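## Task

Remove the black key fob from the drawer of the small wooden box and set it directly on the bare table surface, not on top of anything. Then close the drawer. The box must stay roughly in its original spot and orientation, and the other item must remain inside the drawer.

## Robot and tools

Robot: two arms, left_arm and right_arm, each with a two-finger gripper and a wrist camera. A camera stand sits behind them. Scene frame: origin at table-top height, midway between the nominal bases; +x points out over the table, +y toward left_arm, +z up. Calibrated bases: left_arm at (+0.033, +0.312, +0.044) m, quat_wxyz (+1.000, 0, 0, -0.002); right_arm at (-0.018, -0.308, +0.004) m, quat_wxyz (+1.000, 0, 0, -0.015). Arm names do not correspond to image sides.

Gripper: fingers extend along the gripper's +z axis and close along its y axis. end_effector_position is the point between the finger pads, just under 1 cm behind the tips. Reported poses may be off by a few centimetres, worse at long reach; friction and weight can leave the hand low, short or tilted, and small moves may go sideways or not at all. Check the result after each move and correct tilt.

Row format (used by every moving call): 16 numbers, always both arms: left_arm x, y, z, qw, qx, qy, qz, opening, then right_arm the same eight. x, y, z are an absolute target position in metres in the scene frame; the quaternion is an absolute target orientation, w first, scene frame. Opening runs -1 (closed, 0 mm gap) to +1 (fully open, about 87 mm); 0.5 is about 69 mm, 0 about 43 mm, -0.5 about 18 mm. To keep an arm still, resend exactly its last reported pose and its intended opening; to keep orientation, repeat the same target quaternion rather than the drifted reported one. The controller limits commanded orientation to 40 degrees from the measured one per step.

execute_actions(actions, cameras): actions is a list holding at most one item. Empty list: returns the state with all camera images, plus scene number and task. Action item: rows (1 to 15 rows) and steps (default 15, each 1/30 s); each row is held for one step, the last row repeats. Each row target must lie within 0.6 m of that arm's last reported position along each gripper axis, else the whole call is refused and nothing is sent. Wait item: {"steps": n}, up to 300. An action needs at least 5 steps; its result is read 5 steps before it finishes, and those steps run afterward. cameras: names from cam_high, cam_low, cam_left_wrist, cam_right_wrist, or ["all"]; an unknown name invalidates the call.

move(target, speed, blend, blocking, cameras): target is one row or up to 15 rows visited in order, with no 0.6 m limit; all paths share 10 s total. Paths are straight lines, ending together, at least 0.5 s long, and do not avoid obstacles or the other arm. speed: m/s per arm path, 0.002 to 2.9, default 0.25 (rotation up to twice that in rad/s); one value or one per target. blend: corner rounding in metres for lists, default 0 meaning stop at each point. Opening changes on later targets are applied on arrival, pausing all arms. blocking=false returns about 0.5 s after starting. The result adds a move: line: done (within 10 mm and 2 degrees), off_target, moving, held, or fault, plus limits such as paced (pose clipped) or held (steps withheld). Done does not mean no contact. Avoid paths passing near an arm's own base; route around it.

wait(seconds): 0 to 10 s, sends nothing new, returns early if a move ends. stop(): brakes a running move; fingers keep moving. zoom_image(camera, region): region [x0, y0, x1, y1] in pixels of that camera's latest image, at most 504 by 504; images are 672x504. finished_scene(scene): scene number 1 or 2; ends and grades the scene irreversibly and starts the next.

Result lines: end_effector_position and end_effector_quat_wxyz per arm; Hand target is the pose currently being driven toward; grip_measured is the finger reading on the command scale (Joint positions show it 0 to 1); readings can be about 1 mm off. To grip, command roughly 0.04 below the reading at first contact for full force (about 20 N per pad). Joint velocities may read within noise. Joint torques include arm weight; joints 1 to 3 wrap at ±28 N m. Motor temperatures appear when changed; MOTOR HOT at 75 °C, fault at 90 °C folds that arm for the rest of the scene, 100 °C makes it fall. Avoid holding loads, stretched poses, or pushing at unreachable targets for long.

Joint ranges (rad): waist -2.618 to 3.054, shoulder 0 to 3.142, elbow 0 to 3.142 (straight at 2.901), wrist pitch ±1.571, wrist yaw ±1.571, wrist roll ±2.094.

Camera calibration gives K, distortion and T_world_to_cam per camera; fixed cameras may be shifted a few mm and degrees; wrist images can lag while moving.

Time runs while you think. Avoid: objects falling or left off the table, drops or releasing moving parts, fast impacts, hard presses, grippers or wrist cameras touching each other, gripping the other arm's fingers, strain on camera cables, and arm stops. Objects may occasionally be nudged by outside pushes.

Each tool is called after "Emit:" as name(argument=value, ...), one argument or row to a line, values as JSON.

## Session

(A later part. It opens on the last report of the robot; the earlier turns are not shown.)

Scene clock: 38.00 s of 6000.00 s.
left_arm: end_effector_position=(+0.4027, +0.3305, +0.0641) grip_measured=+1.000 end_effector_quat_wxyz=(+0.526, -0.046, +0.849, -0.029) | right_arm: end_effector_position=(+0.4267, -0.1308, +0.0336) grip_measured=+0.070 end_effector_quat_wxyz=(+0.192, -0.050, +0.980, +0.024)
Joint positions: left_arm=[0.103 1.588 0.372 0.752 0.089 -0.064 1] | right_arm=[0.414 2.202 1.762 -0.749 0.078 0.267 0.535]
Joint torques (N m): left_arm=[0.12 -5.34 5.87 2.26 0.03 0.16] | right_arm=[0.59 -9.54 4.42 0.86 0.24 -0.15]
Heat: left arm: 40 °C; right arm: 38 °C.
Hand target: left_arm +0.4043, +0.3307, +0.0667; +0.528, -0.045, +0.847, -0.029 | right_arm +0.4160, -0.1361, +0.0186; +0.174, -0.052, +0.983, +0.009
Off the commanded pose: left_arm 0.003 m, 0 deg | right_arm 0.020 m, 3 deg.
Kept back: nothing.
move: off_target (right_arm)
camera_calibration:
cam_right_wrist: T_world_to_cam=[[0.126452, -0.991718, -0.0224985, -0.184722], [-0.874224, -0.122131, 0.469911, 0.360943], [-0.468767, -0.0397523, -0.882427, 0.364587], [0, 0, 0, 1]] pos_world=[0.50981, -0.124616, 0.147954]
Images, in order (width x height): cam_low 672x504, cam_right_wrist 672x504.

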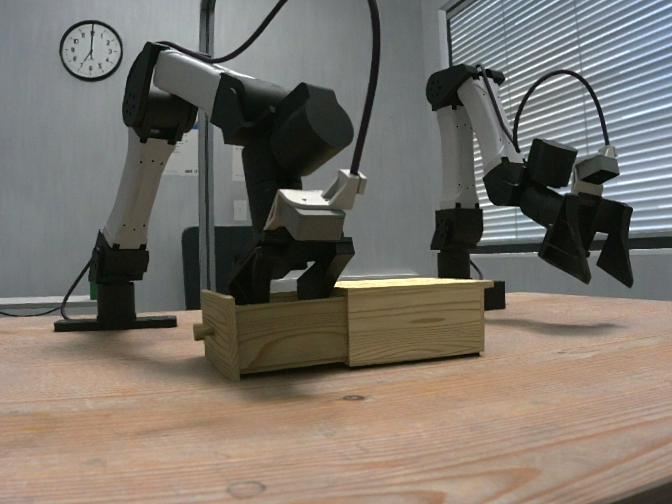

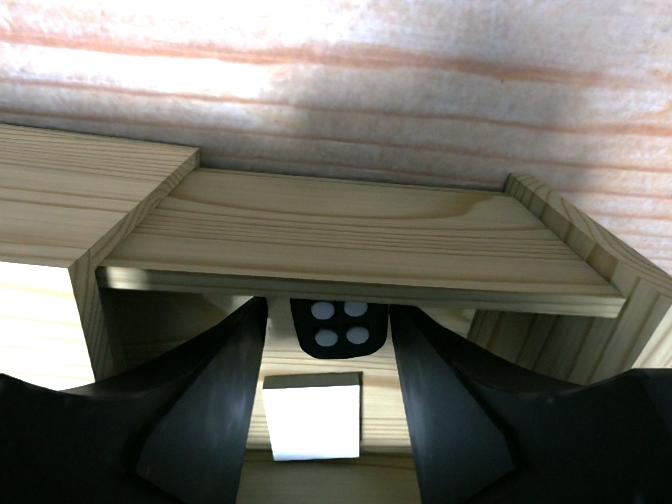

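Emit:
move(
  target=[
    [0.4044,0.3307,0.0667,0.528,-0.045,0.847,-0.029,1,0.426,-0.134,0.03,0.1738,-0.0515,0.9836,0.0091,-0.1],
    [0.4044,0.3307,0.0667,0.528,-0.045,0.847,-0.029,1,0.426,-0.134,0.03,0.1738,-0.0515,0.9836,0.0091,-0.25],
  ],
  speed=0.1,
  cameras=["cam_right_wrist"],
)

Scene clock: 40.40 s of 6000.00 s.
left_arm: end_effector_position=(+0.4027, +0.3305, +0.0641) grip_measured=+1.000 end_effector_quat_wxyz=(+0.526, -0.046, +0.849, -0.029) | right_arm: end_effector_position=(+0.4246, -0.1314, +0.0362) grip_measured=-0.177 end_effector_quat_wxyz=(+0.182, -0.050, +0.982, +0.020)
Joint positions: left_arm=[0.103 1.588 0.372 0.752 0.089 -0.064 1] | right_arm=[0.415 2.212 1.794 -0.793 0.08 0.269 0.412]
Joint torques (N m): left_arm=[0.12 -5.35 5.93 2.25 0.04 0.17] | right_arm=[0.06 -8.05 10.52 0.63 0.22 -0.19]
Heat: left arm: 40 °C; right arm: 38 °C.
Hand target: left_arm +0.4043, +0.3307, +0.0667; +0.528, -0.045, +0.847, -0.029 | right_arm +0.4258, -0.1340, +0.0301; +0.174, -0.052, +0.983, +0.009
Off the commanded pose: left_arm 0.003 m, 0 deg | right_arm 0.007 m, 2 deg.
Kept back: nothing.
move: done
camera_calibration:
cam_right_wrist: T_world_to_cam=[[0.125053, -0.99203, -0.0154036, -0.18473], [-0.864884, -0.116607, 0.488241, 0.353906], [-0.486146, -0.0477338, -0.872573, 0.371832], [0, 0, 0, 1]] pos_world=[0.509953, -0.124241, 0.148813]
Images, in order (width x height): cam_right_wrist 672x504.

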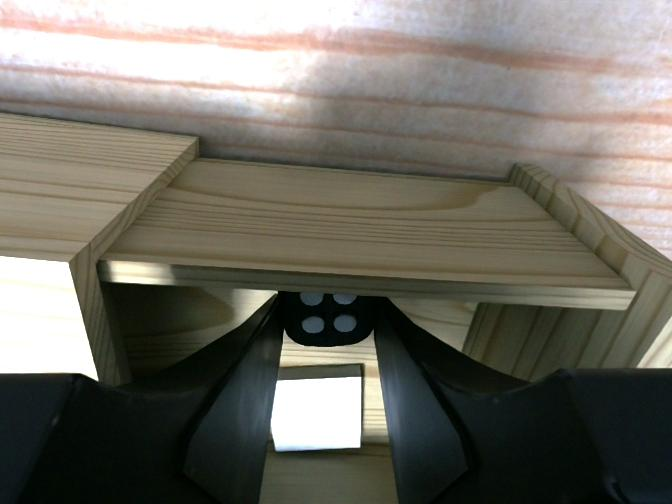

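Emit:
move(
  target=[
    [0.4044,0.3307,0.0667,0.528,-0.045,0.847,-0.029,1,0.425,-0.132,0.06,0.1738,-0.0515,0.9836,0.0091,-0.25],
    [0.4044,0.3307,0.0667,0.528,-0.045,0.847,-0.029,1,0.425,-0.134,0.14,0.1738,-0.0515,0.9836,0.0091,-0.25],
  ],
  speed=0.12,
  blend=[0.01,0],
  cameras=["cam_right_wrist","cam_low"],
)

Scene clock: 42.20 s of 6000.00 s.
left_arm: end_effector_position=(+0.4027, +0.3305, +0.0641) grip_measured=+1.000 end_effector_quat_wxyz=(+0.526, -0.046, +0.849, -0.029) | right_arm: end_effector_position=(+0.4200, -0.1341, +0.1394) grip_measured=-0.177 end_effector_quat_wxyz=(+0.169, -0.050, +0.984, +0.013)
Joint positions: left_arm=[0.103 1.588 0.372 0.752 0.089 -0.064 1] | right_arm=[0.415 2.244 2.266 -1.261 0.084 0.269 0.412]
Joint torques (N m): left_arm=[0.08 -5.41 5.89 2.25 0.03 0.16] | right_arm=[0.17 -8.88 10.81 0.71 0.15 -0.17]
Heat: left arm: 40 °C; right arm: 38 °C.
Hand target: left_arm +0.4043, +0.3307, +0.0667; +0.528, -0.045, +0.847, -0.029 | right_arm +0.4248, -0.1340, +0.1400; +0.174, -0.052, +0.983, +0.009
Off the commanded pose: left_arm 0.003 m, 0 deg | right_arm 0.005 m, 1 deg.
Kept back: nothing.
move: done
camera_calibration:
cam_right_wrist: T_world_to_cam=[[0.123316, -0.992359, -0.00402726, -0.186093], [-0.852181, -0.107974, 0.511986, 0.291772], [-0.508509, -0.0597041, -0.858985, 0.46546], [0, 0, 0, 1]] pos_world=[0.508281, -0.125377, 0.24969]
Images, in order (width x height): cam_low 672x504, cam_right_wrist 672x504.

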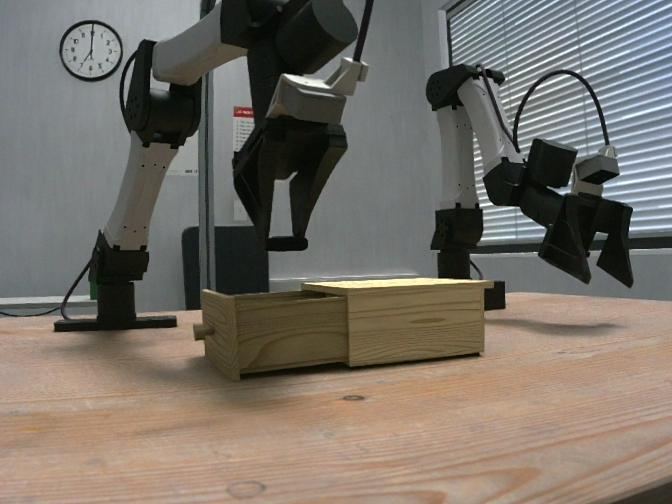

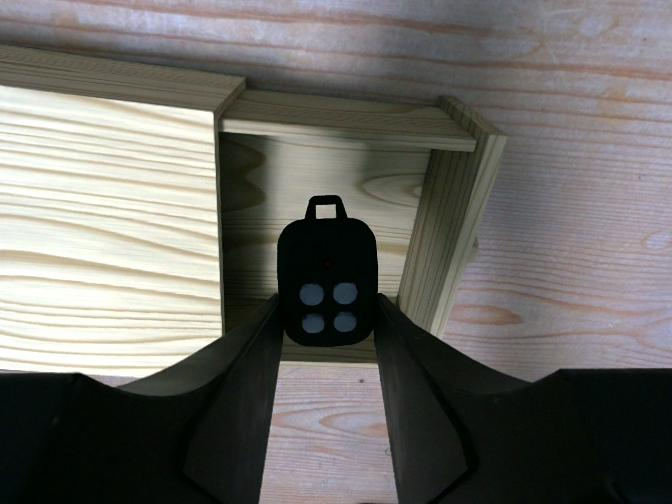

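Emit:
move(
  target=[
    [0.4044,0.3307,0.0667,0.528,-0.045,0.847,-0.029,1,0.425,-0.2,0.14,0.1738,-0.0515,0.9836,0.0091,-0.25],
    [0.4044,0.3307,0.0667,0.528,-0.045,0.847,-0.029,1,0.44,-0.335,0.08,0.1738,-0.0515,0.9836,0.0091,-0.25],
    [0.4044,0.3307,0.0667,0.528,-0.045,0.847,-0.029,1,0.44,-0.335,0.022,0.1738,-0.0515,0.9836,0.0091,-0.25],
  ],
  speed=[0.25,0.25,0.06],
  blend=[0.03,0.01,0],
  cameras=["cam_right_wrist","cam_low"],
)

Emit:
zoom_image(
  camera="cam_low",
  region=[0, 200, 300, 400],
)

Scene clock: 44.97 s of 6000.00 s.
left_arm: end_effector_position=(+0.4027, +0.3305, +0.0641) grip_measured=+1.000 end_effector_quat_wxyz=(+0.526, -0.046, +0.849, -0.029) | right_arm: end_effector_position=(+0.4360, -0.3394, +0.0257) grip_measured=-0.177 end_effector_quat_wxyz=(+0.167, -0.043, +0.985, +0.004)
Joint positions: left_arm=[0.103 1.588 0.372 0.752 0.089 -0.064 1] | right_arm=[-0.044 2.166 1.682 -0.754 -0.047 -0.153 0.412]
Joint torques (N m): left_arm=[0.1 -5.37 5.91 2.25 0.04 0.17] | right_arm=[0.69 -9.5 7.1 1.01 -0.16 -0.25]
Heat: left arm: 40 °C; right arm: 39 °C.
Hand target: left_arm +0.4043, +0.3307, +0.0667; +0.528, -0.045, +0.847, -0.029 | right_arm +0.4399, -0.3350, +0.0222; +0.174, -0.052, +0.983, +0.009
Off the commanded pose: left_arm 0.003 m, 0 deg | right_arm 0.007 m, 1 deg.
Kept back: nothing.
move: done
camera_calibration:
cam_right_wrist: T_world_to_cam=[[0.105876, -0.994317, 0.0111468, -0.385655], [-0.852412, -0.0849824, 0.515918, 0.349253], [-0.512039, -0.0641252, -0.856565, 0.363746], [0, 0, 0, 1]] pos_world=[0.524791, -0.330458, 0.135685]
Images, in order (width x height): cam_low 672x504, cam_right_wrist 672x504.

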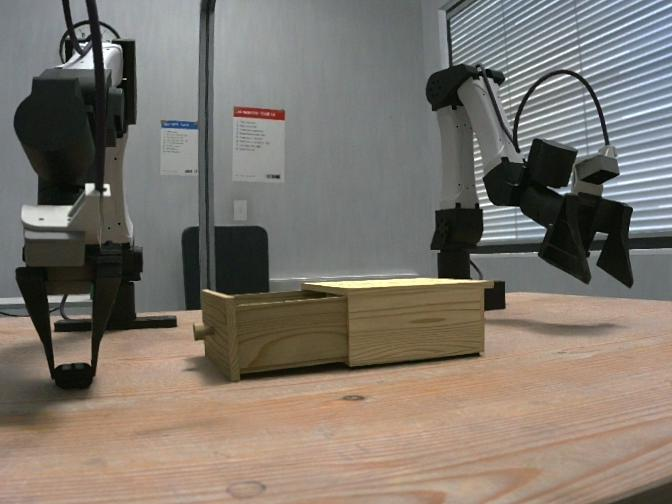

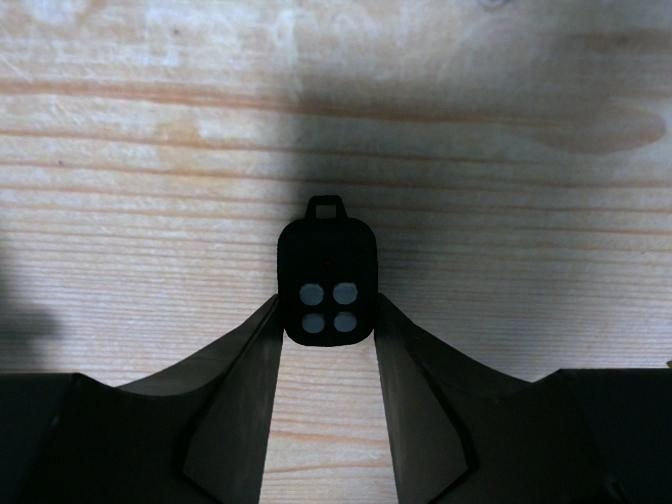

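Scaled by 1.680 from the camera's 672x504 image, which has a finer 960x720 frame.

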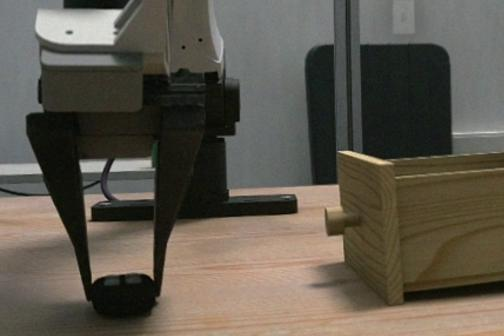

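Emit:
move(
  target=[0.4044,0.3307,0.0667,0.528,-0.045,0.847,-0.029,1,0.44,-0.335,0.010,0.1738,-0.0515,0.9836,0.0091,-0.25],
  speed=0.04,
  cameras=["cam_right_wrist","cam_low"],
)

Emit:
zoom_image(
  camera="cam_low",
  region=[0, 300, 150, 420],
)

Scene clock: 45.90 s of 6000.00 s.
left_arm: end_effector_position=(+0.4027, +0.3305, +0.0641) grip_measured=+1.000 end_effector_quat_wxyz=(+0.526, -0.046, +0.849, -0.029) | right_arm: end_effector_position=(+0.4365, -0.3394, +0.0223) grip_measured=-0.177 end_effector_quat_wxyz=(+0.170, -0.043, +0.984, +0.004)
Joint positions: left_arm=[0.103 1.588 0.372 0.752 0.089 -0.064 1] | right_arm=[-0.044 2.166 1.667 -0.733 -0.047 -0.153 0.412]
Joint torques (N m): left_arm=[0.05 -5.31 5.89 2.26 0.04 0.16] | right_arm=[0.81 -8.5 5.64 1.24 -0.15 -0.26]
Heat: left arm: 40 °C; right arm: 39 °C.
Hand target: left_arm +0.4043, +0.3307, +0.0667; +0.528, -0.045, +0.847, -0.029 | right_arm +0.4395, -0.3350, +0.0103; +0.173, -0.051, +0.983, +0.009
Off the commanded pose: left_arm 0.003 m, 0 deg | right_arm 0.014 m, 1 deg.
Kept back: nothing.
move: off_target (right_arm)
camera_calibration:
cam_right_wrist: T_world_to_cam=[[0.105841, -0.994308, 0.0121934, -0.385722], [-0.855345, -0.0847816, 0.511074, 0.352852], [-0.507131, -0.0645222, -0.85945, 0.358826], [0, 0, 0, 1]] pos_world=[0.524608, -0.330459, 0.132764]
Images, in order (width x height): cam_low 672x504, cam_right_wrist 672x504.

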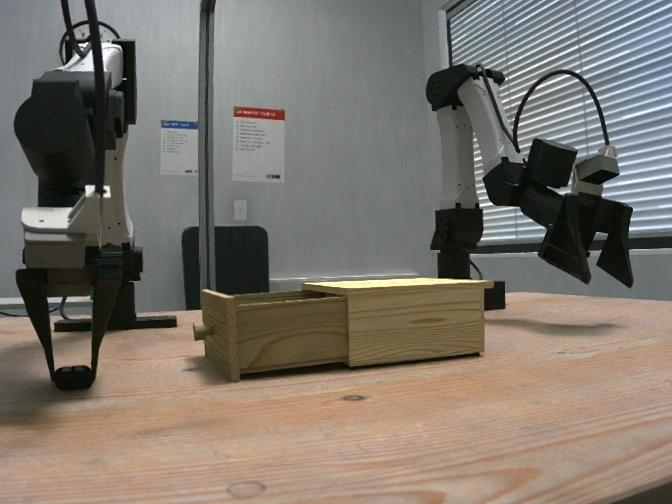

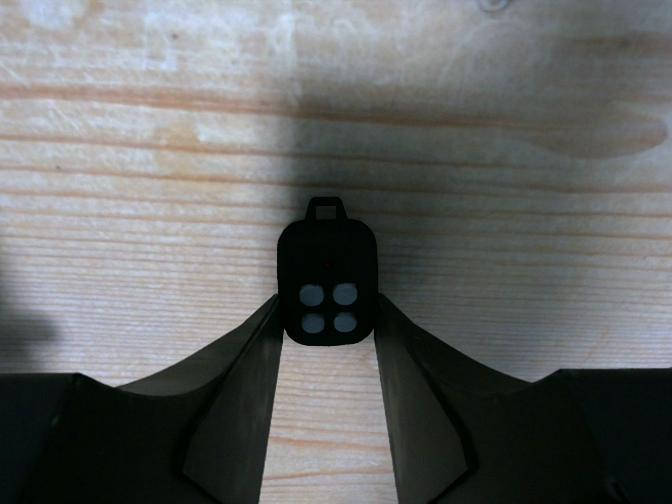

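Scaled by 3.360 from the camera's 672x504 image, which has a finer 960x720 frame.

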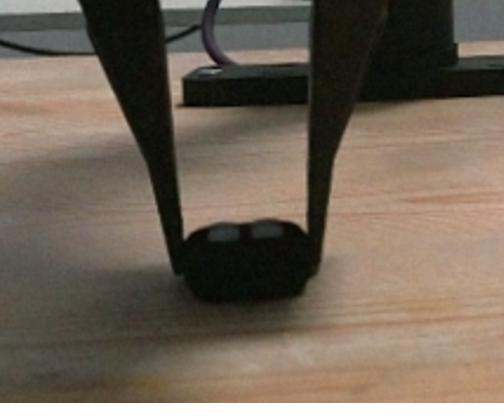

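Emit:
move(
  target=[
    [0.4044,0.3307,0.0667,0.528,-0.045,0.847,-0.029,1,0.4365,-0.3385,0.022,0.1738,-0.046,0.984,0.006,0.05],
    [0.4044,0.3307,0.0667,0.528,-0.045,0.847,-0.029,1,0.4365,-0.3385,0.12,0.1738,-0.0515,0.9836,0.0091,0.05],
    [0.4044,0.3307,0.0667,0.528,-0.045,0.847,-0.029,1,0.392,-0.255,0.12,0.174,0,0.985,0,0.05],
    [0.4044,0.3307,0.0667,0.528,-0.045,0.847,-0.029,1,0.392,-0.256,0.115,0.174,0,0.985,0,-1],
    [0.4044,0.3307,0.0667,0.528,-0.045,0.847,-0.029,1,0.394,-0.25,0.05,0.174,0,0.985,0,-1],
  ],
  speed=[0.05,0.15,0.25,0.2,0.15],
  blend=0,
  cameras=["cam_right_wrist","cam_low"],
)

Scene clock: 51.37 s of 6000.00 s.
left_arm: end_effector_position=(+0.4027, +0.3305, +0.0641) grip_measured=+1.000 end_effector_quat_wxyz=(+0.526, -0.046, +0.849, -0.029) | right_arm: end_effector_position=(+0.3904, -0.2517, +0.0506) grip_measured=-0.973 end_effector_quat_wxyz=(+0.165, -0.003, +0.986, +0.003)
Joint positions: left_arm=[0.103 1.588 0.372 0.752 0.089 -0.064 1] | right_arm=[0.17 1.983 1.508 -0.766 0.039 0.128 0.013]
Joint torques (N m): left_arm=[0.13 -5.35 5.86 2.24 0.05 0.15] | right_arm=[0.72 -8.64 7.1 1.01 0.1 -0.05]
Motor temperatures (°C): left_arm=[26 38 40 39 25 27 23] | right_arm=[25 40 34 32 28 29 29]
Heat: left arm: 40 °C; right arm: 40 °C.
Hand target: left_arm +0.4043, +0.3307, +0.0667; +0.528, -0.045, +0.847, -0.029 | right_arm +0.3940, -0.2500, +0.0502; +0.174, +0.000, +0.985, +0.000
Off the commanded pose: left_arm 0.003 m, 0 deg | right_arm 0.004 m, 1 deg.
Kept back: nothing.
move: done; target 4's new opening was sent with right_arm's hand 0.018 m and 4 deg from that target
camera_calibration:
cam_right_wrist: T_world_to_cam=[[0.0260276, -0.999661, 0.000534587, -0.263541], [-0.853567, -0.0219455, 0.520521, 0.321055], [-0.520333, -0.0140042, -0.853849, 0.382965], [0, 0, 0, 1]] pos_world=[0.480171, -0.251043, 0.160018]
Images, in order (width x height): cam_low 672x504, cam_right_wrist 672x504.

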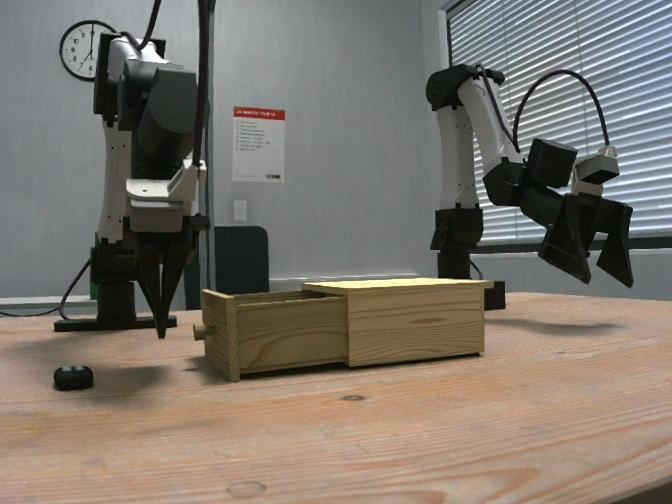

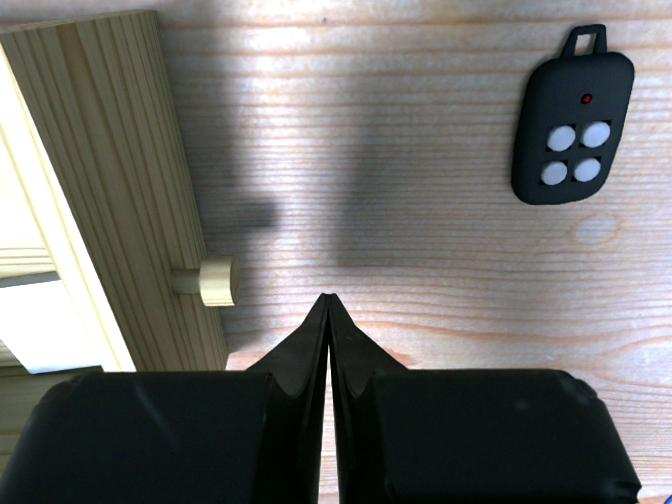

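Emit:
move(
  target=[
    [0.4044,0.3307,0.0667,0.528,-0.045,0.847,-0.029,1,0.392,-0.245,0.066,0.174,0,0.985,0,-1],
    [0.4044,0.3307,0.0667,0.528,-0.045,0.847,-0.029,1,0.391,-0.135,0.064,0.174,0,0.985,0,-1],
  ],
  speed=[0.15,0.07],
  cameras=["cam_right_wrist","cam_low","cam_high"],
)

Scene clock: 54.33 s of 6000.00 s.
left_arm: end_effector_position=(+0.4027, +0.3305, +0.0641) grip_measured=+1.000 end_effector_quat_wxyz=(+0.526, -0.046, +0.849, -0.029) | right_arm: end_effector_position=(+0.3789, -0.1675, +0.0666) grip_measured=-0.974 end_effector_quat_wxyz=(+0.158, -0.005, +0.986, -0.045)
Joint positions: left_arm=[0.103 1.588 0.372 0.752 0.089 -0.064 1] | right_arm=[0.418 2.057 1.683 -0.932 0.2 0.352 0.013]
Joint torques (N m): left_arm=[0.08 -5.39 5.86 2.24 0.05 0.16] | right_arm=[2.97 -6.89 11.14 1.15 -0.5 0.24]
Heat: left arm: 40 °C; right arm: 40 °C.
Hand target: left_arm +0.4043, +0.3307, +0.0667; +0.528, -0.045, +0.847, -0.029 | right_arm +0.3890, -0.1359, +0.0656; +0.173, -0.001, +0.985, +0.000
Off the commanded pose: left_arm 0.003 m, 0 deg | right_arm 0.035 m, 5 deg.
Kept back: nothing.
move: off_target (right_arm)
camera_calibration:
cam_right_wrist: T_world_to_cam=[[0.0153235, -0.995405, 0.0945184, -0.180626], [-0.84704, 0.0373073, 0.530219, 0.311593], [-0.531309, -0.0881857, -0.842576, 0.382736], [0, 0, 0, 1]] pos_world=[0.47005, -0.157669, 0.174344]
Images, in order (width x height): cam_high 672x504, cam_low 672x504, cam_right_wrist 672x504.

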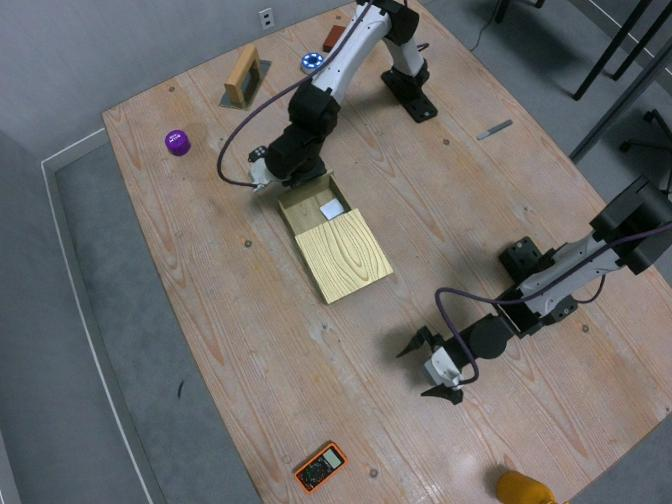

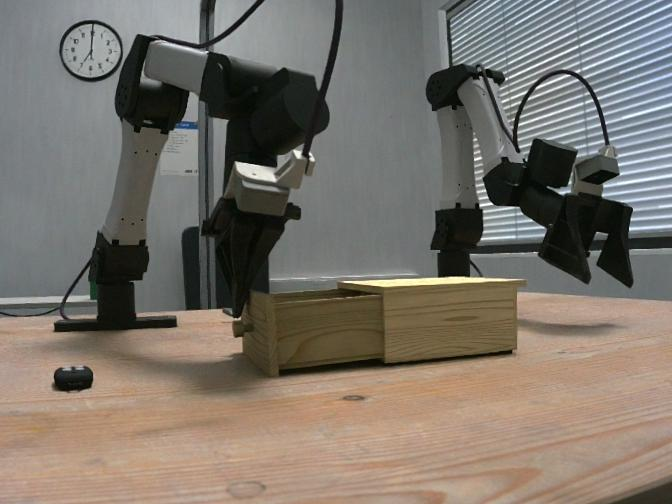

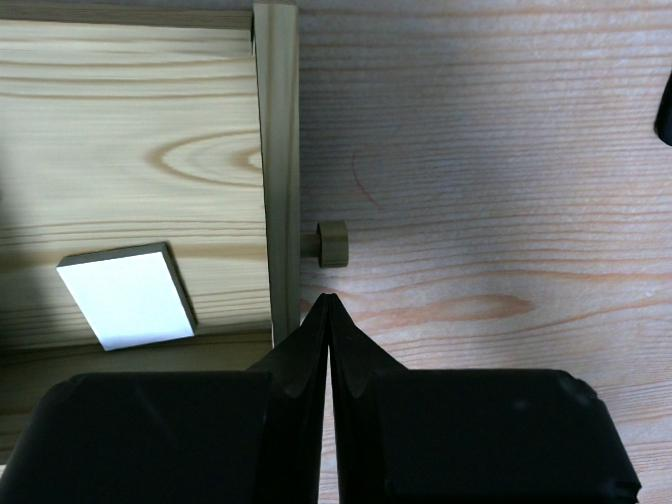

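Emit:
move(
  target=[
    [0.39,0.21,0.16,0,0.707,0.707,0,-0.1,0.385,-0.185,0.068,0.174,0,0.985,0,-1],
    [0.39,0.21,0.16,0,0.707,0.707,0,-0.1,0.39,-0.25,0.13,0,-0.707,0.707,0,-1],
    [0.39,0.21,0.06,0,0.707,0.707,0,0.3,0.39,-0.25,0.13,0,-0.707,0.707,0,0.2],
  ],
  speed=[0.3,0.4,0.2],
  cameras=["all"],
)

Scene clock: 65.27 s of 6000.00 s.
left_arm: end_effector_position=(+0.3884, +0.2090, +0.0639) grip_measured=+0.300 end_effector_quat_wxyz=(+0.003, +0.704, +0.710, -0.005) | right_arm: end_effector_position=(+0.3855, -0.2466, +0.1310) grip_measured=+0.200 end_effector_quat_wxyz=(-0.003, +0.706, -0.708, -0.001)
Joint positions: left_arm=[-0.377 2.057 1.507 -1.019 0.012 1.18 0.65] | right_arm=[0.276 2.163 2.1 -1.504 -0.006 -1.322 0.6]
Joint torques (N m): left_arm=[-0.14 -8.96 5.85 0.69 -0.03 0.24] | right_arm=[-0.73 -7.75 10.24 0.01 0 -0.26]
Heat: left arm: 42 °C; right arm: 40 °C.
Hand target: left_arm +0.3899, +0.2100, +0.0601; +0.000, +0.707, +0.707, +0.000 | right_arm +0.3899, -0.2499, +0.1300; -0.001, +0.707, -0.707, +0.000
Off the commanded pose: left_arm 0.004 m, 1 deg | right_arm 0.006 m, 0 deg.
Kept back: nothing.
move: done
camera_calibration:
cam_left_wrist: T_world_to_cam=[[-0.999935, -0.0067636, -0.00916817, 0.388392], [-0.011339, 0.669108, 0.743079, -0.158227], [0.00110861, 0.743134, -0.669141, 0.031565], [0, 0, 0, 1]] pos_world=[0.386538, 0.0850409, 0.142257]
cam_right_wrist: T_world_to_cam=[[0.999825, 0.018662, 0.00151785, -0.382713], [0.0108427, -0.643176, 0.765642, -0.243394], [0.0152647, -0.765491, -0.643265, 0.029758], [0, 0, 0, 1]] pos_world=[0.384831, -0.126624, 0.206076]

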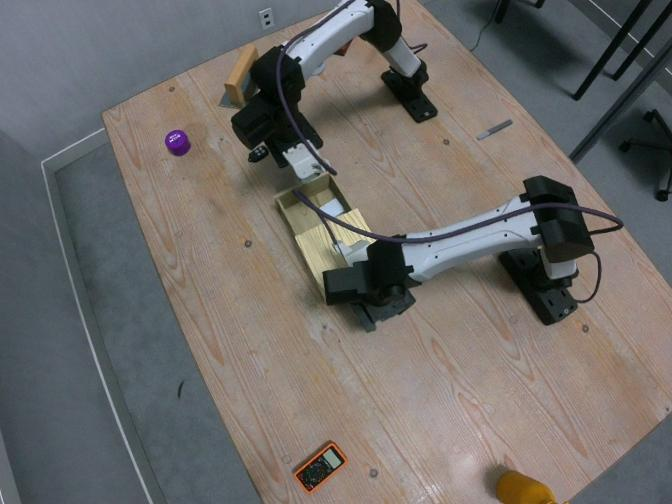

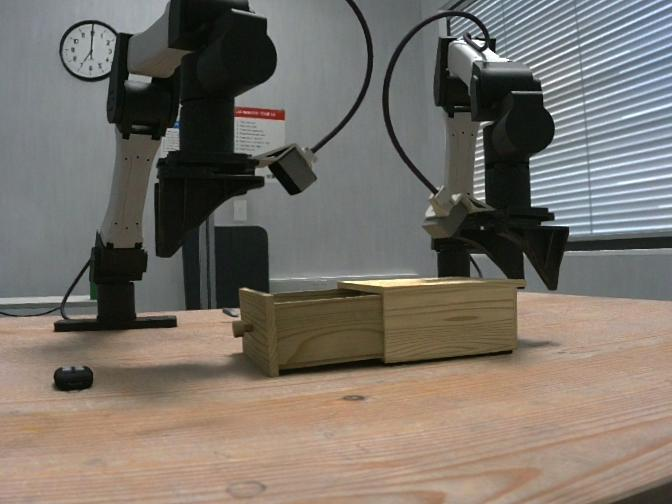

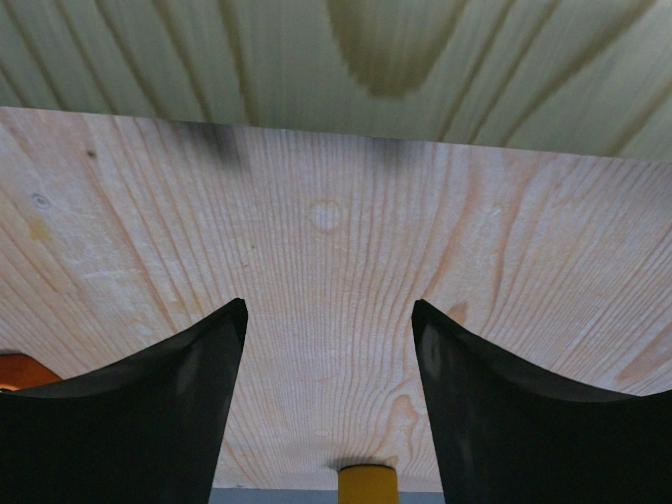

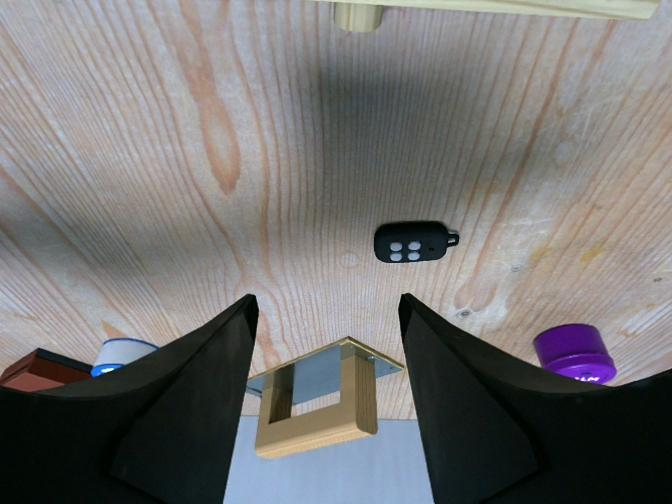

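Emit:
move(
  target=[
    [0.39,0.165,0.05,0,0.707,0.707,0,0.3,0.40,-0.25,0.09,0,-0.707,0.707,0,0.2],
    [0.39,0.105,0.045,0,0.707,0.707,0,0.3,0.40,-0.25,0.05,0,-0.707,0.707,0,0.2],
  ],
  speed=[0.15,0.05],
  blend=[0.01,0],
  cameras=["all"],
)

Scene clock: 67.50 s of 6000.00 s.
left_arm: end_effector_position=(+0.3869, +0.1488, +0.0659) grip_measured=+0.300 end_effector_quat_wxyz=(-0.049, +0.709, +0.702, +0.046) | right_arm: end_effector_position=(+0.3980, -0.2465, +0.0608) grip_measured=+0.200 end_effector_quat_wxyz=(-0.007, +0.706, -0.708, +0.002)
Joint positions: left_arm=[-0.569 2.229 1.756 -1.174 -0.111 1.003 0.65] | right_arm=[0.27 2.195 1.873 -1.235 -0.004 -1.328 0.6]
Joint torques (N m): left_arm=[-3.29 -8.03 7.9 1.39 1.03 -0.26] | right_arm=[-0.57 -7.88 6.52 0.33 -0.02 -0.3]
Heat: left arm: 42 °C; right arm: 40 °C.
Hand target: left_arm +0.3877, +0.1069, +0.0486; -0.004, +0.709, +0.705, +0.000 | right_arm +0.3998, -0.2501, +0.0501; +0.000, +0.707, -0.707, +0.000
Off the commanded pose: left_arm 0.049 m, 8 deg | right_arm 0.012 m, 1 deg.
Kept back: nothing.
move: off_target (left_arm, right_arm)
camera_calibration:
cam_left_wrist: T_world_to_cam=[[-0.999881, 0.0138808, -0.0066724, 0.383303], [0.00212674, 0.55353, 0.832827, -0.113363], [0.0152537, 0.832714, -0.553494, 0.0511896], [0, 0, 0, 1]] pos_world=[0.382718, 0.014803, 0.125302]
cam_right_wrist: T_world_to_cam=[[0.999794, 0.0174706, 0.0103602, -0.396055], [0.0033241, -0.643925, 0.765081, -0.18695], [0.0200376, -0.764889, -0.643851, -0.017202], [0, 0, 0, 1]] pos_world=[0.396939, -0.12662, 0.13606]

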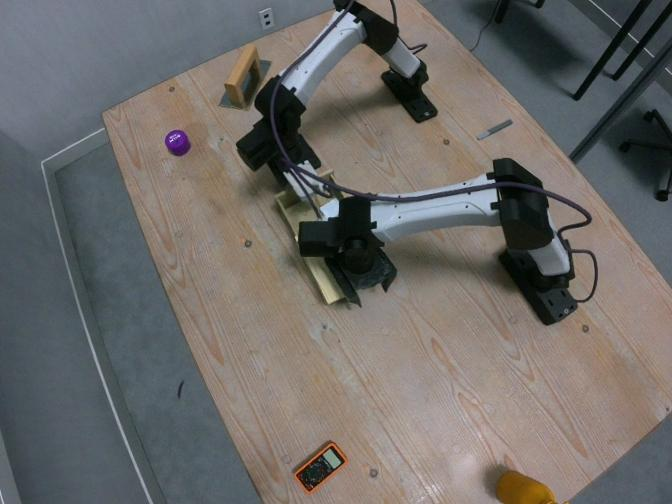

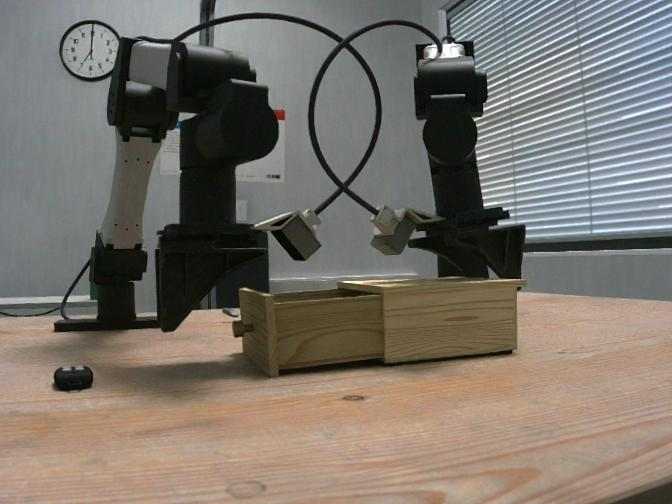

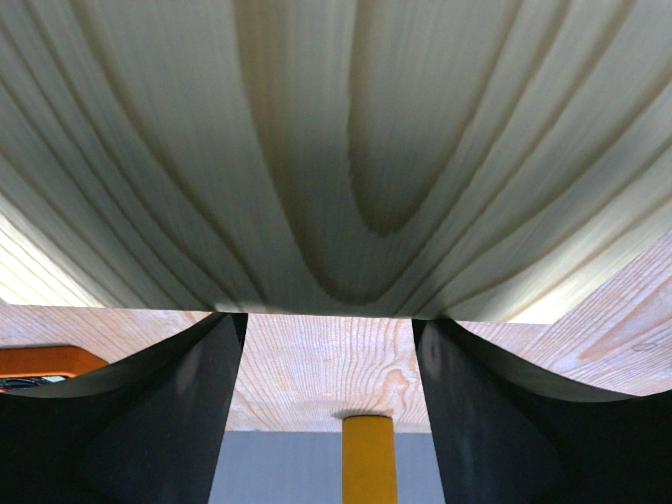

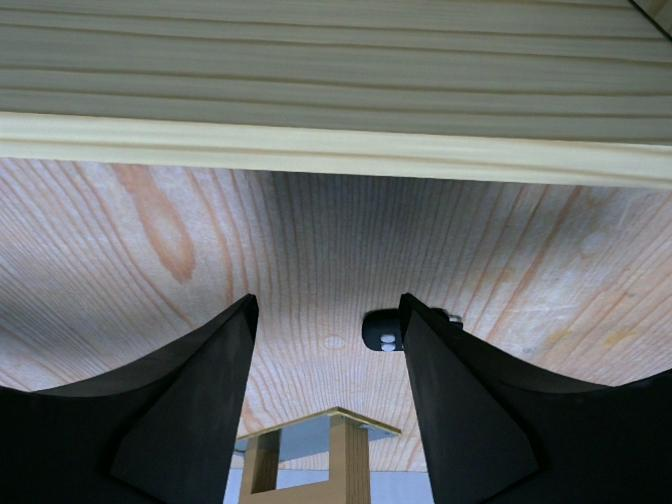

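Emit:
move(
  target=[
    [0.39,0.125,0.045,0,0.707,0.707,0,0.3,0.40,-0.26,0.16,0,-0.707,0.707,0,0.2],
    [0.39,0.125,0.045,0,0.707,0.707,0,0.3,0.40,-0.28,0.17,0,0,1,0,0.2],
    [0.39,0.125,0.045,0,0.707,0.707,0,0.3,0.40,-0.27,0.16,0,0.707,0.707,0,0.2],
    [0.39,0.125,0.045,0,0.707,0.707,0,0.3,0.40,-0.235,0.045,0,0.707,0.707,0,0.2],
  ],
  speed=[0.3,0.6,0.6,0.2],
  blend=[0.02,0.02,0.01,0],
  cameras=["all"],
)

Scene clock: 72.73 s of 6000.00 s.
left_arm: end_effector_position=(+0.3867, +0.1529, +0.0624) grip_measured=+0.300 end_effector_quat_wxyz=(-0.051, +0.709, +0.703, +0.041) | right_arm: end_effector_position=(+0.3960, -0.2366, +0.0330) grip_measured=+0.200 end_effector_quat_wxyz=(-0.015, +0.705, +0.709, -0.015)
Joint positions: left_arm=[-0.557 2.228 1.74 -1.164 -0.103 1.014 0.65] | right_arm=[0.099 2.213 1.789 -1.188 -0.003 1.633 0.6]
Joint torques (N m): left_arm=[-0.9 -10.4 4.27 1.53 0.94 0.02] | right_arm=[0.53 -12.48 6 0.13 0.09 -0.02]
Motor temperatures (°C): left_arm=[26 43 42 36 25 27 23] | right_arm=[25 40 35 31 28 29 29]
Heat: left arm: 43 °C; right arm: 40 °C.
Hand target: left_arm +0.3892, +0.1257, +0.0477; -0.005, +0.708, +0.706, +0.000 | right_arm +0.3999, -0.2350, +0.0450; +0.000, +0.707, +0.707, +0.000
Off the commanded pose: left_arm 0.033 m, 7 deg | right_arm 0.013 m, 2 deg.
Kept back: nothing.
move: off_target (left_arm, right_arm)
camera_calibration:
cam_left_wrist: T_world_to_cam=[[-0.999927, 0.0118322, 0.00258434, 0.382753], [0.00874749, 0.557999, 0.829795, -0.115765], [0.00837627, 0.829757, -0.558062, 0.0493711], [0, 0, 0, 1]] pos_world=[0.383324, 0.0191018, 0.122624]
cam_right_wrist: T_world_to_cam=[[-0.998809, -0.0275006, 0.0402911, 0.385855], [0.0134945, 0.637952, 0.769958, 0.139799], [-0.0468781, 0.769585, -0.636821, 0.361858], [0, 0, 0, 1]] pos_world=[0.400472, -0.357054, 0.107254]

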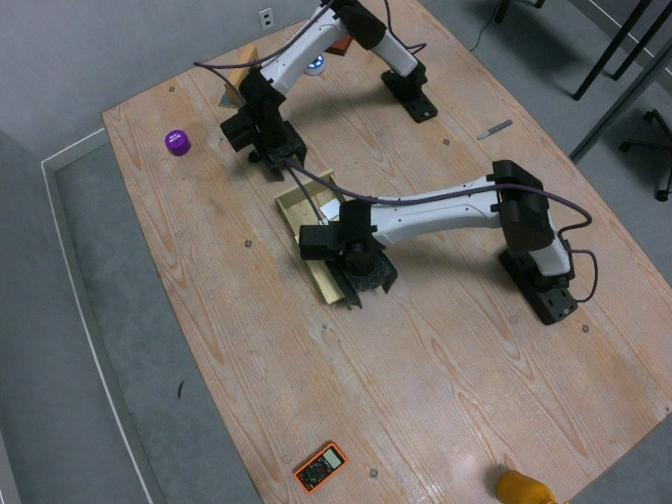

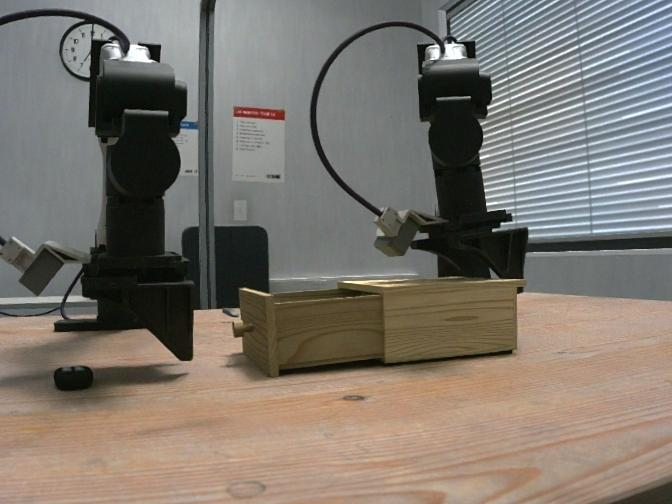

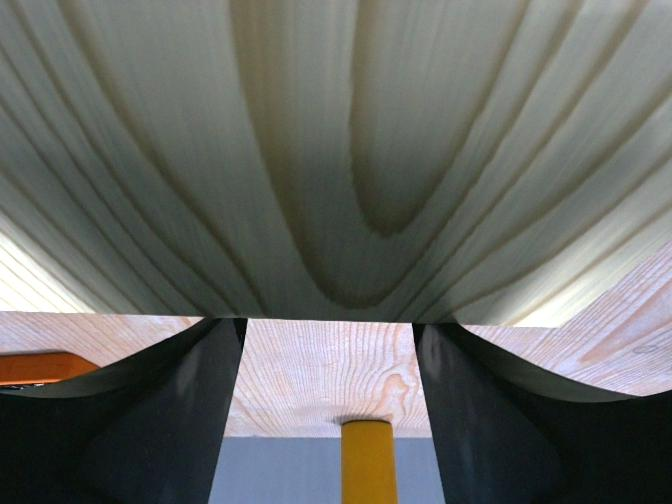

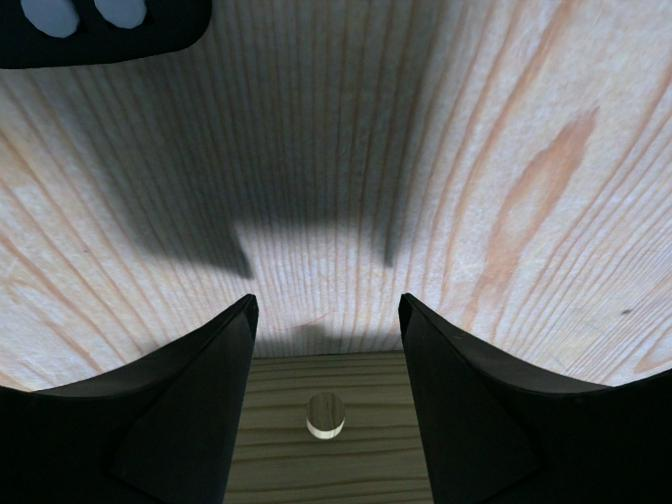

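Emit:
move(
  target=[
    [0.39,0.115,0.045,0,0.707,0.707,0,0.3,0.40,-0.17,0.047,0,0.707,0.707,0,0.2],
    [0.39,0.10,0.045,0,0.707,0.707,0,0.3,0.40,-0.1,0.047,0,0.707,0.707,0,0.2],
  ],
  speed=0.08,
  blend=[0.01,0],
  cameras=["all"],
)

Scene clock: 75.10 s of 6000.00 s.
left_arm: end_effector_position=(+0.3860, +0.1473, +0.0671) grip_measured=+0.300 end_effector_quat_wxyz=(-0.056, +0.709, +0.702, +0.049) | right_arm: end_effector_position=(+0.3943, -0.1201, +0.0485) grip_measured=+0.200 end_effector_quat_wxyz=(+0.018, +0.713, +0.700, -0.023)
Joint positions: left_arm=[-0.576 2.24 1.775 -1.195 -0.119 0.995 0.65] | right_arm=[0.391 2.281 1.973 -1.29 0.051 1.951 0.6]
Joint torques (N m): left_arm=[-3.49 -8.14 8.06 1.47 1.09 -0.26] | right_arm=[1.74 -8.02 10.35 0.26 -0.41 -0.22]
Heat: left arm: 43 °C; right arm: 40 °C.
Hand target: left_arm +0.3874, +0.1022, +0.0492; -0.004, +0.709, +0.705, +0.000 | right_arm +0.3992, -0.1005, +0.0475; +0.000, +0.707, +0.707, +0.000
Off the commanded pose: left_arm 0.052 m, 9 deg | right_arm 0.021 m, 3 deg.
Kept back: nothing.
move: off_target (left_arm, right_arm)
camera_calibration:
cam_left_wrist: T_world_to_cam=[[-0.999903, 0.0138123, -0.00167404, 0.382119], [0.0060949, 0.542996, 0.839713, -0.113993], [0.0125073, 0.839621, -0.543028, 0.0525497], [0, 0, 0, 1]] pos_world=[0.38212, 0.0124978, 0.124897]
cam_right_wrist: T_world_to_cam=[[-0.999979, -0.00219735, 0.00617429, 0.392002], [0.00302275, 0.681278, 0.732019, 0.0647361], [-0.00581491, 0.732022, -0.681256, 0.263435], [0, 0, 0, 1]] pos_world=[0.39333, -0.236082, 0.129658]

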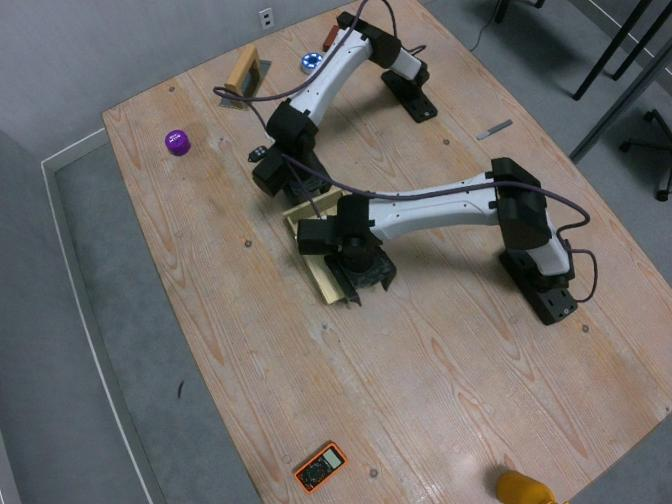

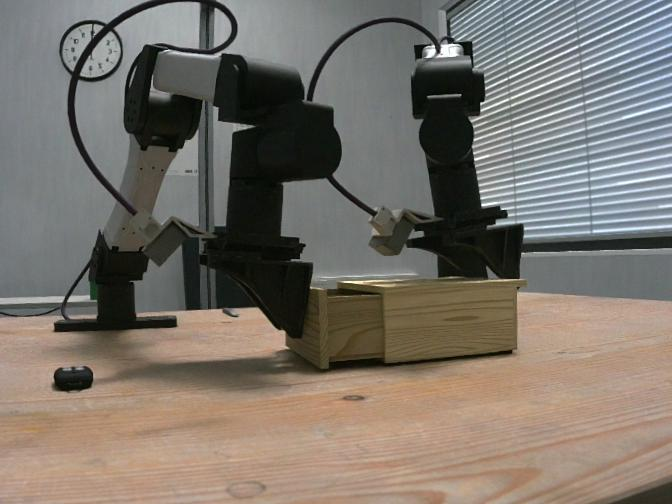

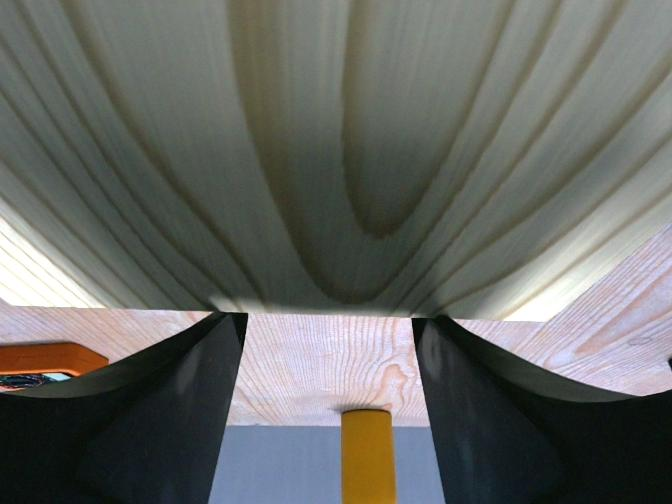

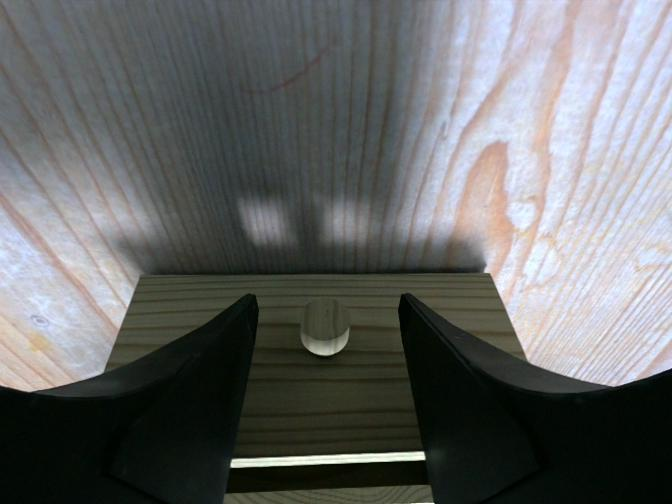

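Emit:
move(
  target=[
    [0.39,0.21,0.07,0,0.707,0.707,0,0.3,0.398,-0.128,0.047,0,0.707,0.707,0,0.2],
    [0.395,0.21,0.07,0,0,1,0,-0.6,0.398,-0.128,0.047,0,0.707,0.707,0,0.2],
    [0.395,0.16,0.04,0,0,1,0,-0.6,0.398,-0.128,0.047,0,0.707,0.707,0,0.2],
    [0.395,0.11,0.035,0,0,1,0,-0.6,0.398,-0.128,0.047,0,0.707,0.707,0,0.2],
    [0.395,0.095,0.035,0,0,1,0,-0.6,0.398,-0.08,0.047,0,0.707,0.707,0,0.2],
  ],
  speed=[0.25,0.7,0.2,0.08,0.06],
  blend=[0.02,0.01,0.01,0.01,0],
  cameras=["all"],
)

Scene clock: 80.53 s of 6000.00 s.
left_arm: end_effector_position=(+0.3895, +0.1402, +0.0460) grip_measured=-0.601 end_effector_quat_wxyz=(-0.011, +0.008, +0.998, +0.059) | right_arm: end_effector_position=(+0.3959, -0.1055, +0.0461) grip_measured=+0.200 end_effector_quat_wxyz=(+0.013, +0.720, +0.693, -0.022)
Joint positions: left_arm=[-0.444 2.345 1.892 -1.189 -0.097 -0.437 0.2] | right_arm=[0.417 2.313 2.017 -1.304 0.04 1.997 0.6]
Joint torques (N m): left_arm=[-4.07 -9.46 8.5 1.26 0.86 -0.42] | right_arm=[3.36 -8.58 10.58 0.23 -0.34 -0.26]
Heat: left arm: 45 °C; right arm: 41 °C.
Hand target: left_arm +0.3924, +0.0973, +0.0380; -0.003, +0.002, +1.000, +0.001 | right_arm +0.3969, -0.0807, +0.0475; +0.000, +0.707, +0.707, +0.000
Off the commanded pose: left_arm 0.047 m, 7 deg | right_arm 0.026 m, 4 deg.
Kept back: nothing.
move: off_target (left_arm, right_arm); blend cut to 0 m at target 2
camera_calibration:
cam_left_wrist: T_world_to_cam=[[-0.0196512, -0.991297, -0.130168, 0.150705], [-0.644238, -0.0870064, 0.75986, 0.25285], [-0.764573, 0.098791, -0.636921, 0.457871], [0, 0, 0, 1]] pos_world=[0.515933, 0.12616, 0.119114]
cam_right_wrist: T_world_to_cam=[[-0.99978, 0.0181729, 0.010462, 0.395438], [0.0199859, 0.674835, 0.737698, 0.0490084], [0.00634604, 0.737744, -0.67505, 0.246615], [0, 0, 0, 1]] pos_world=[0.392807, -0.222198, 0.126187]

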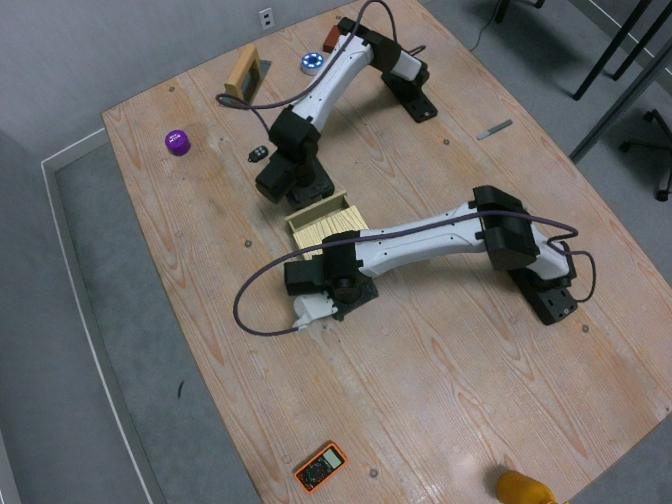

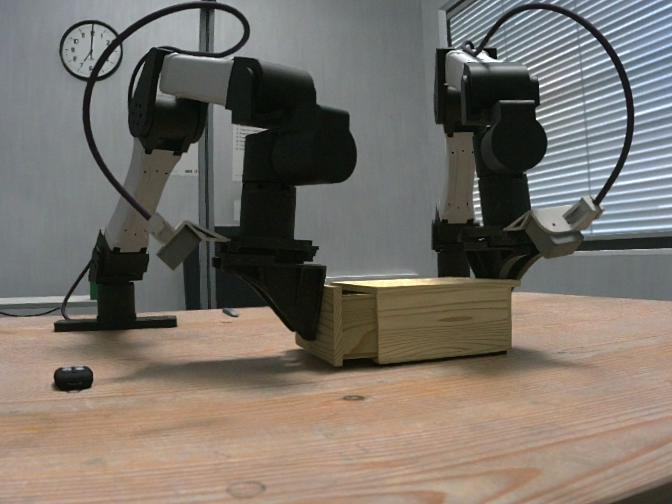

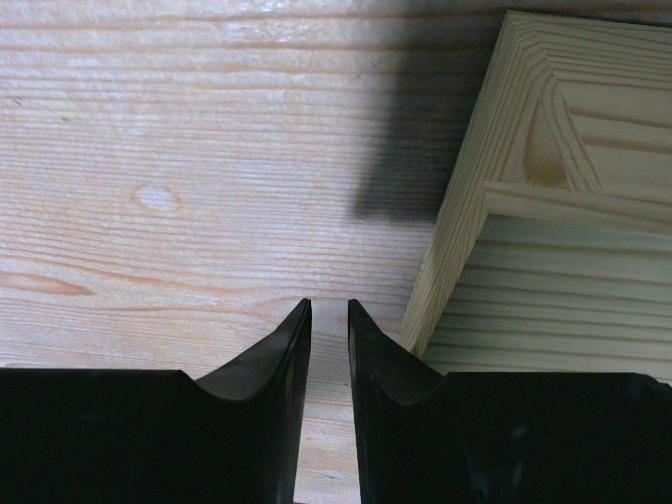

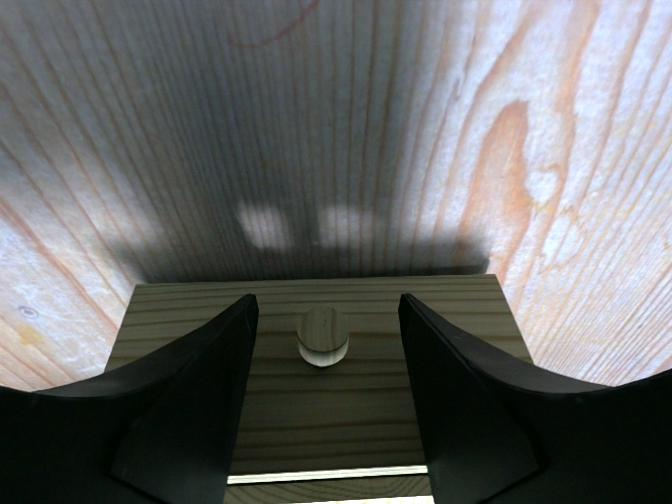

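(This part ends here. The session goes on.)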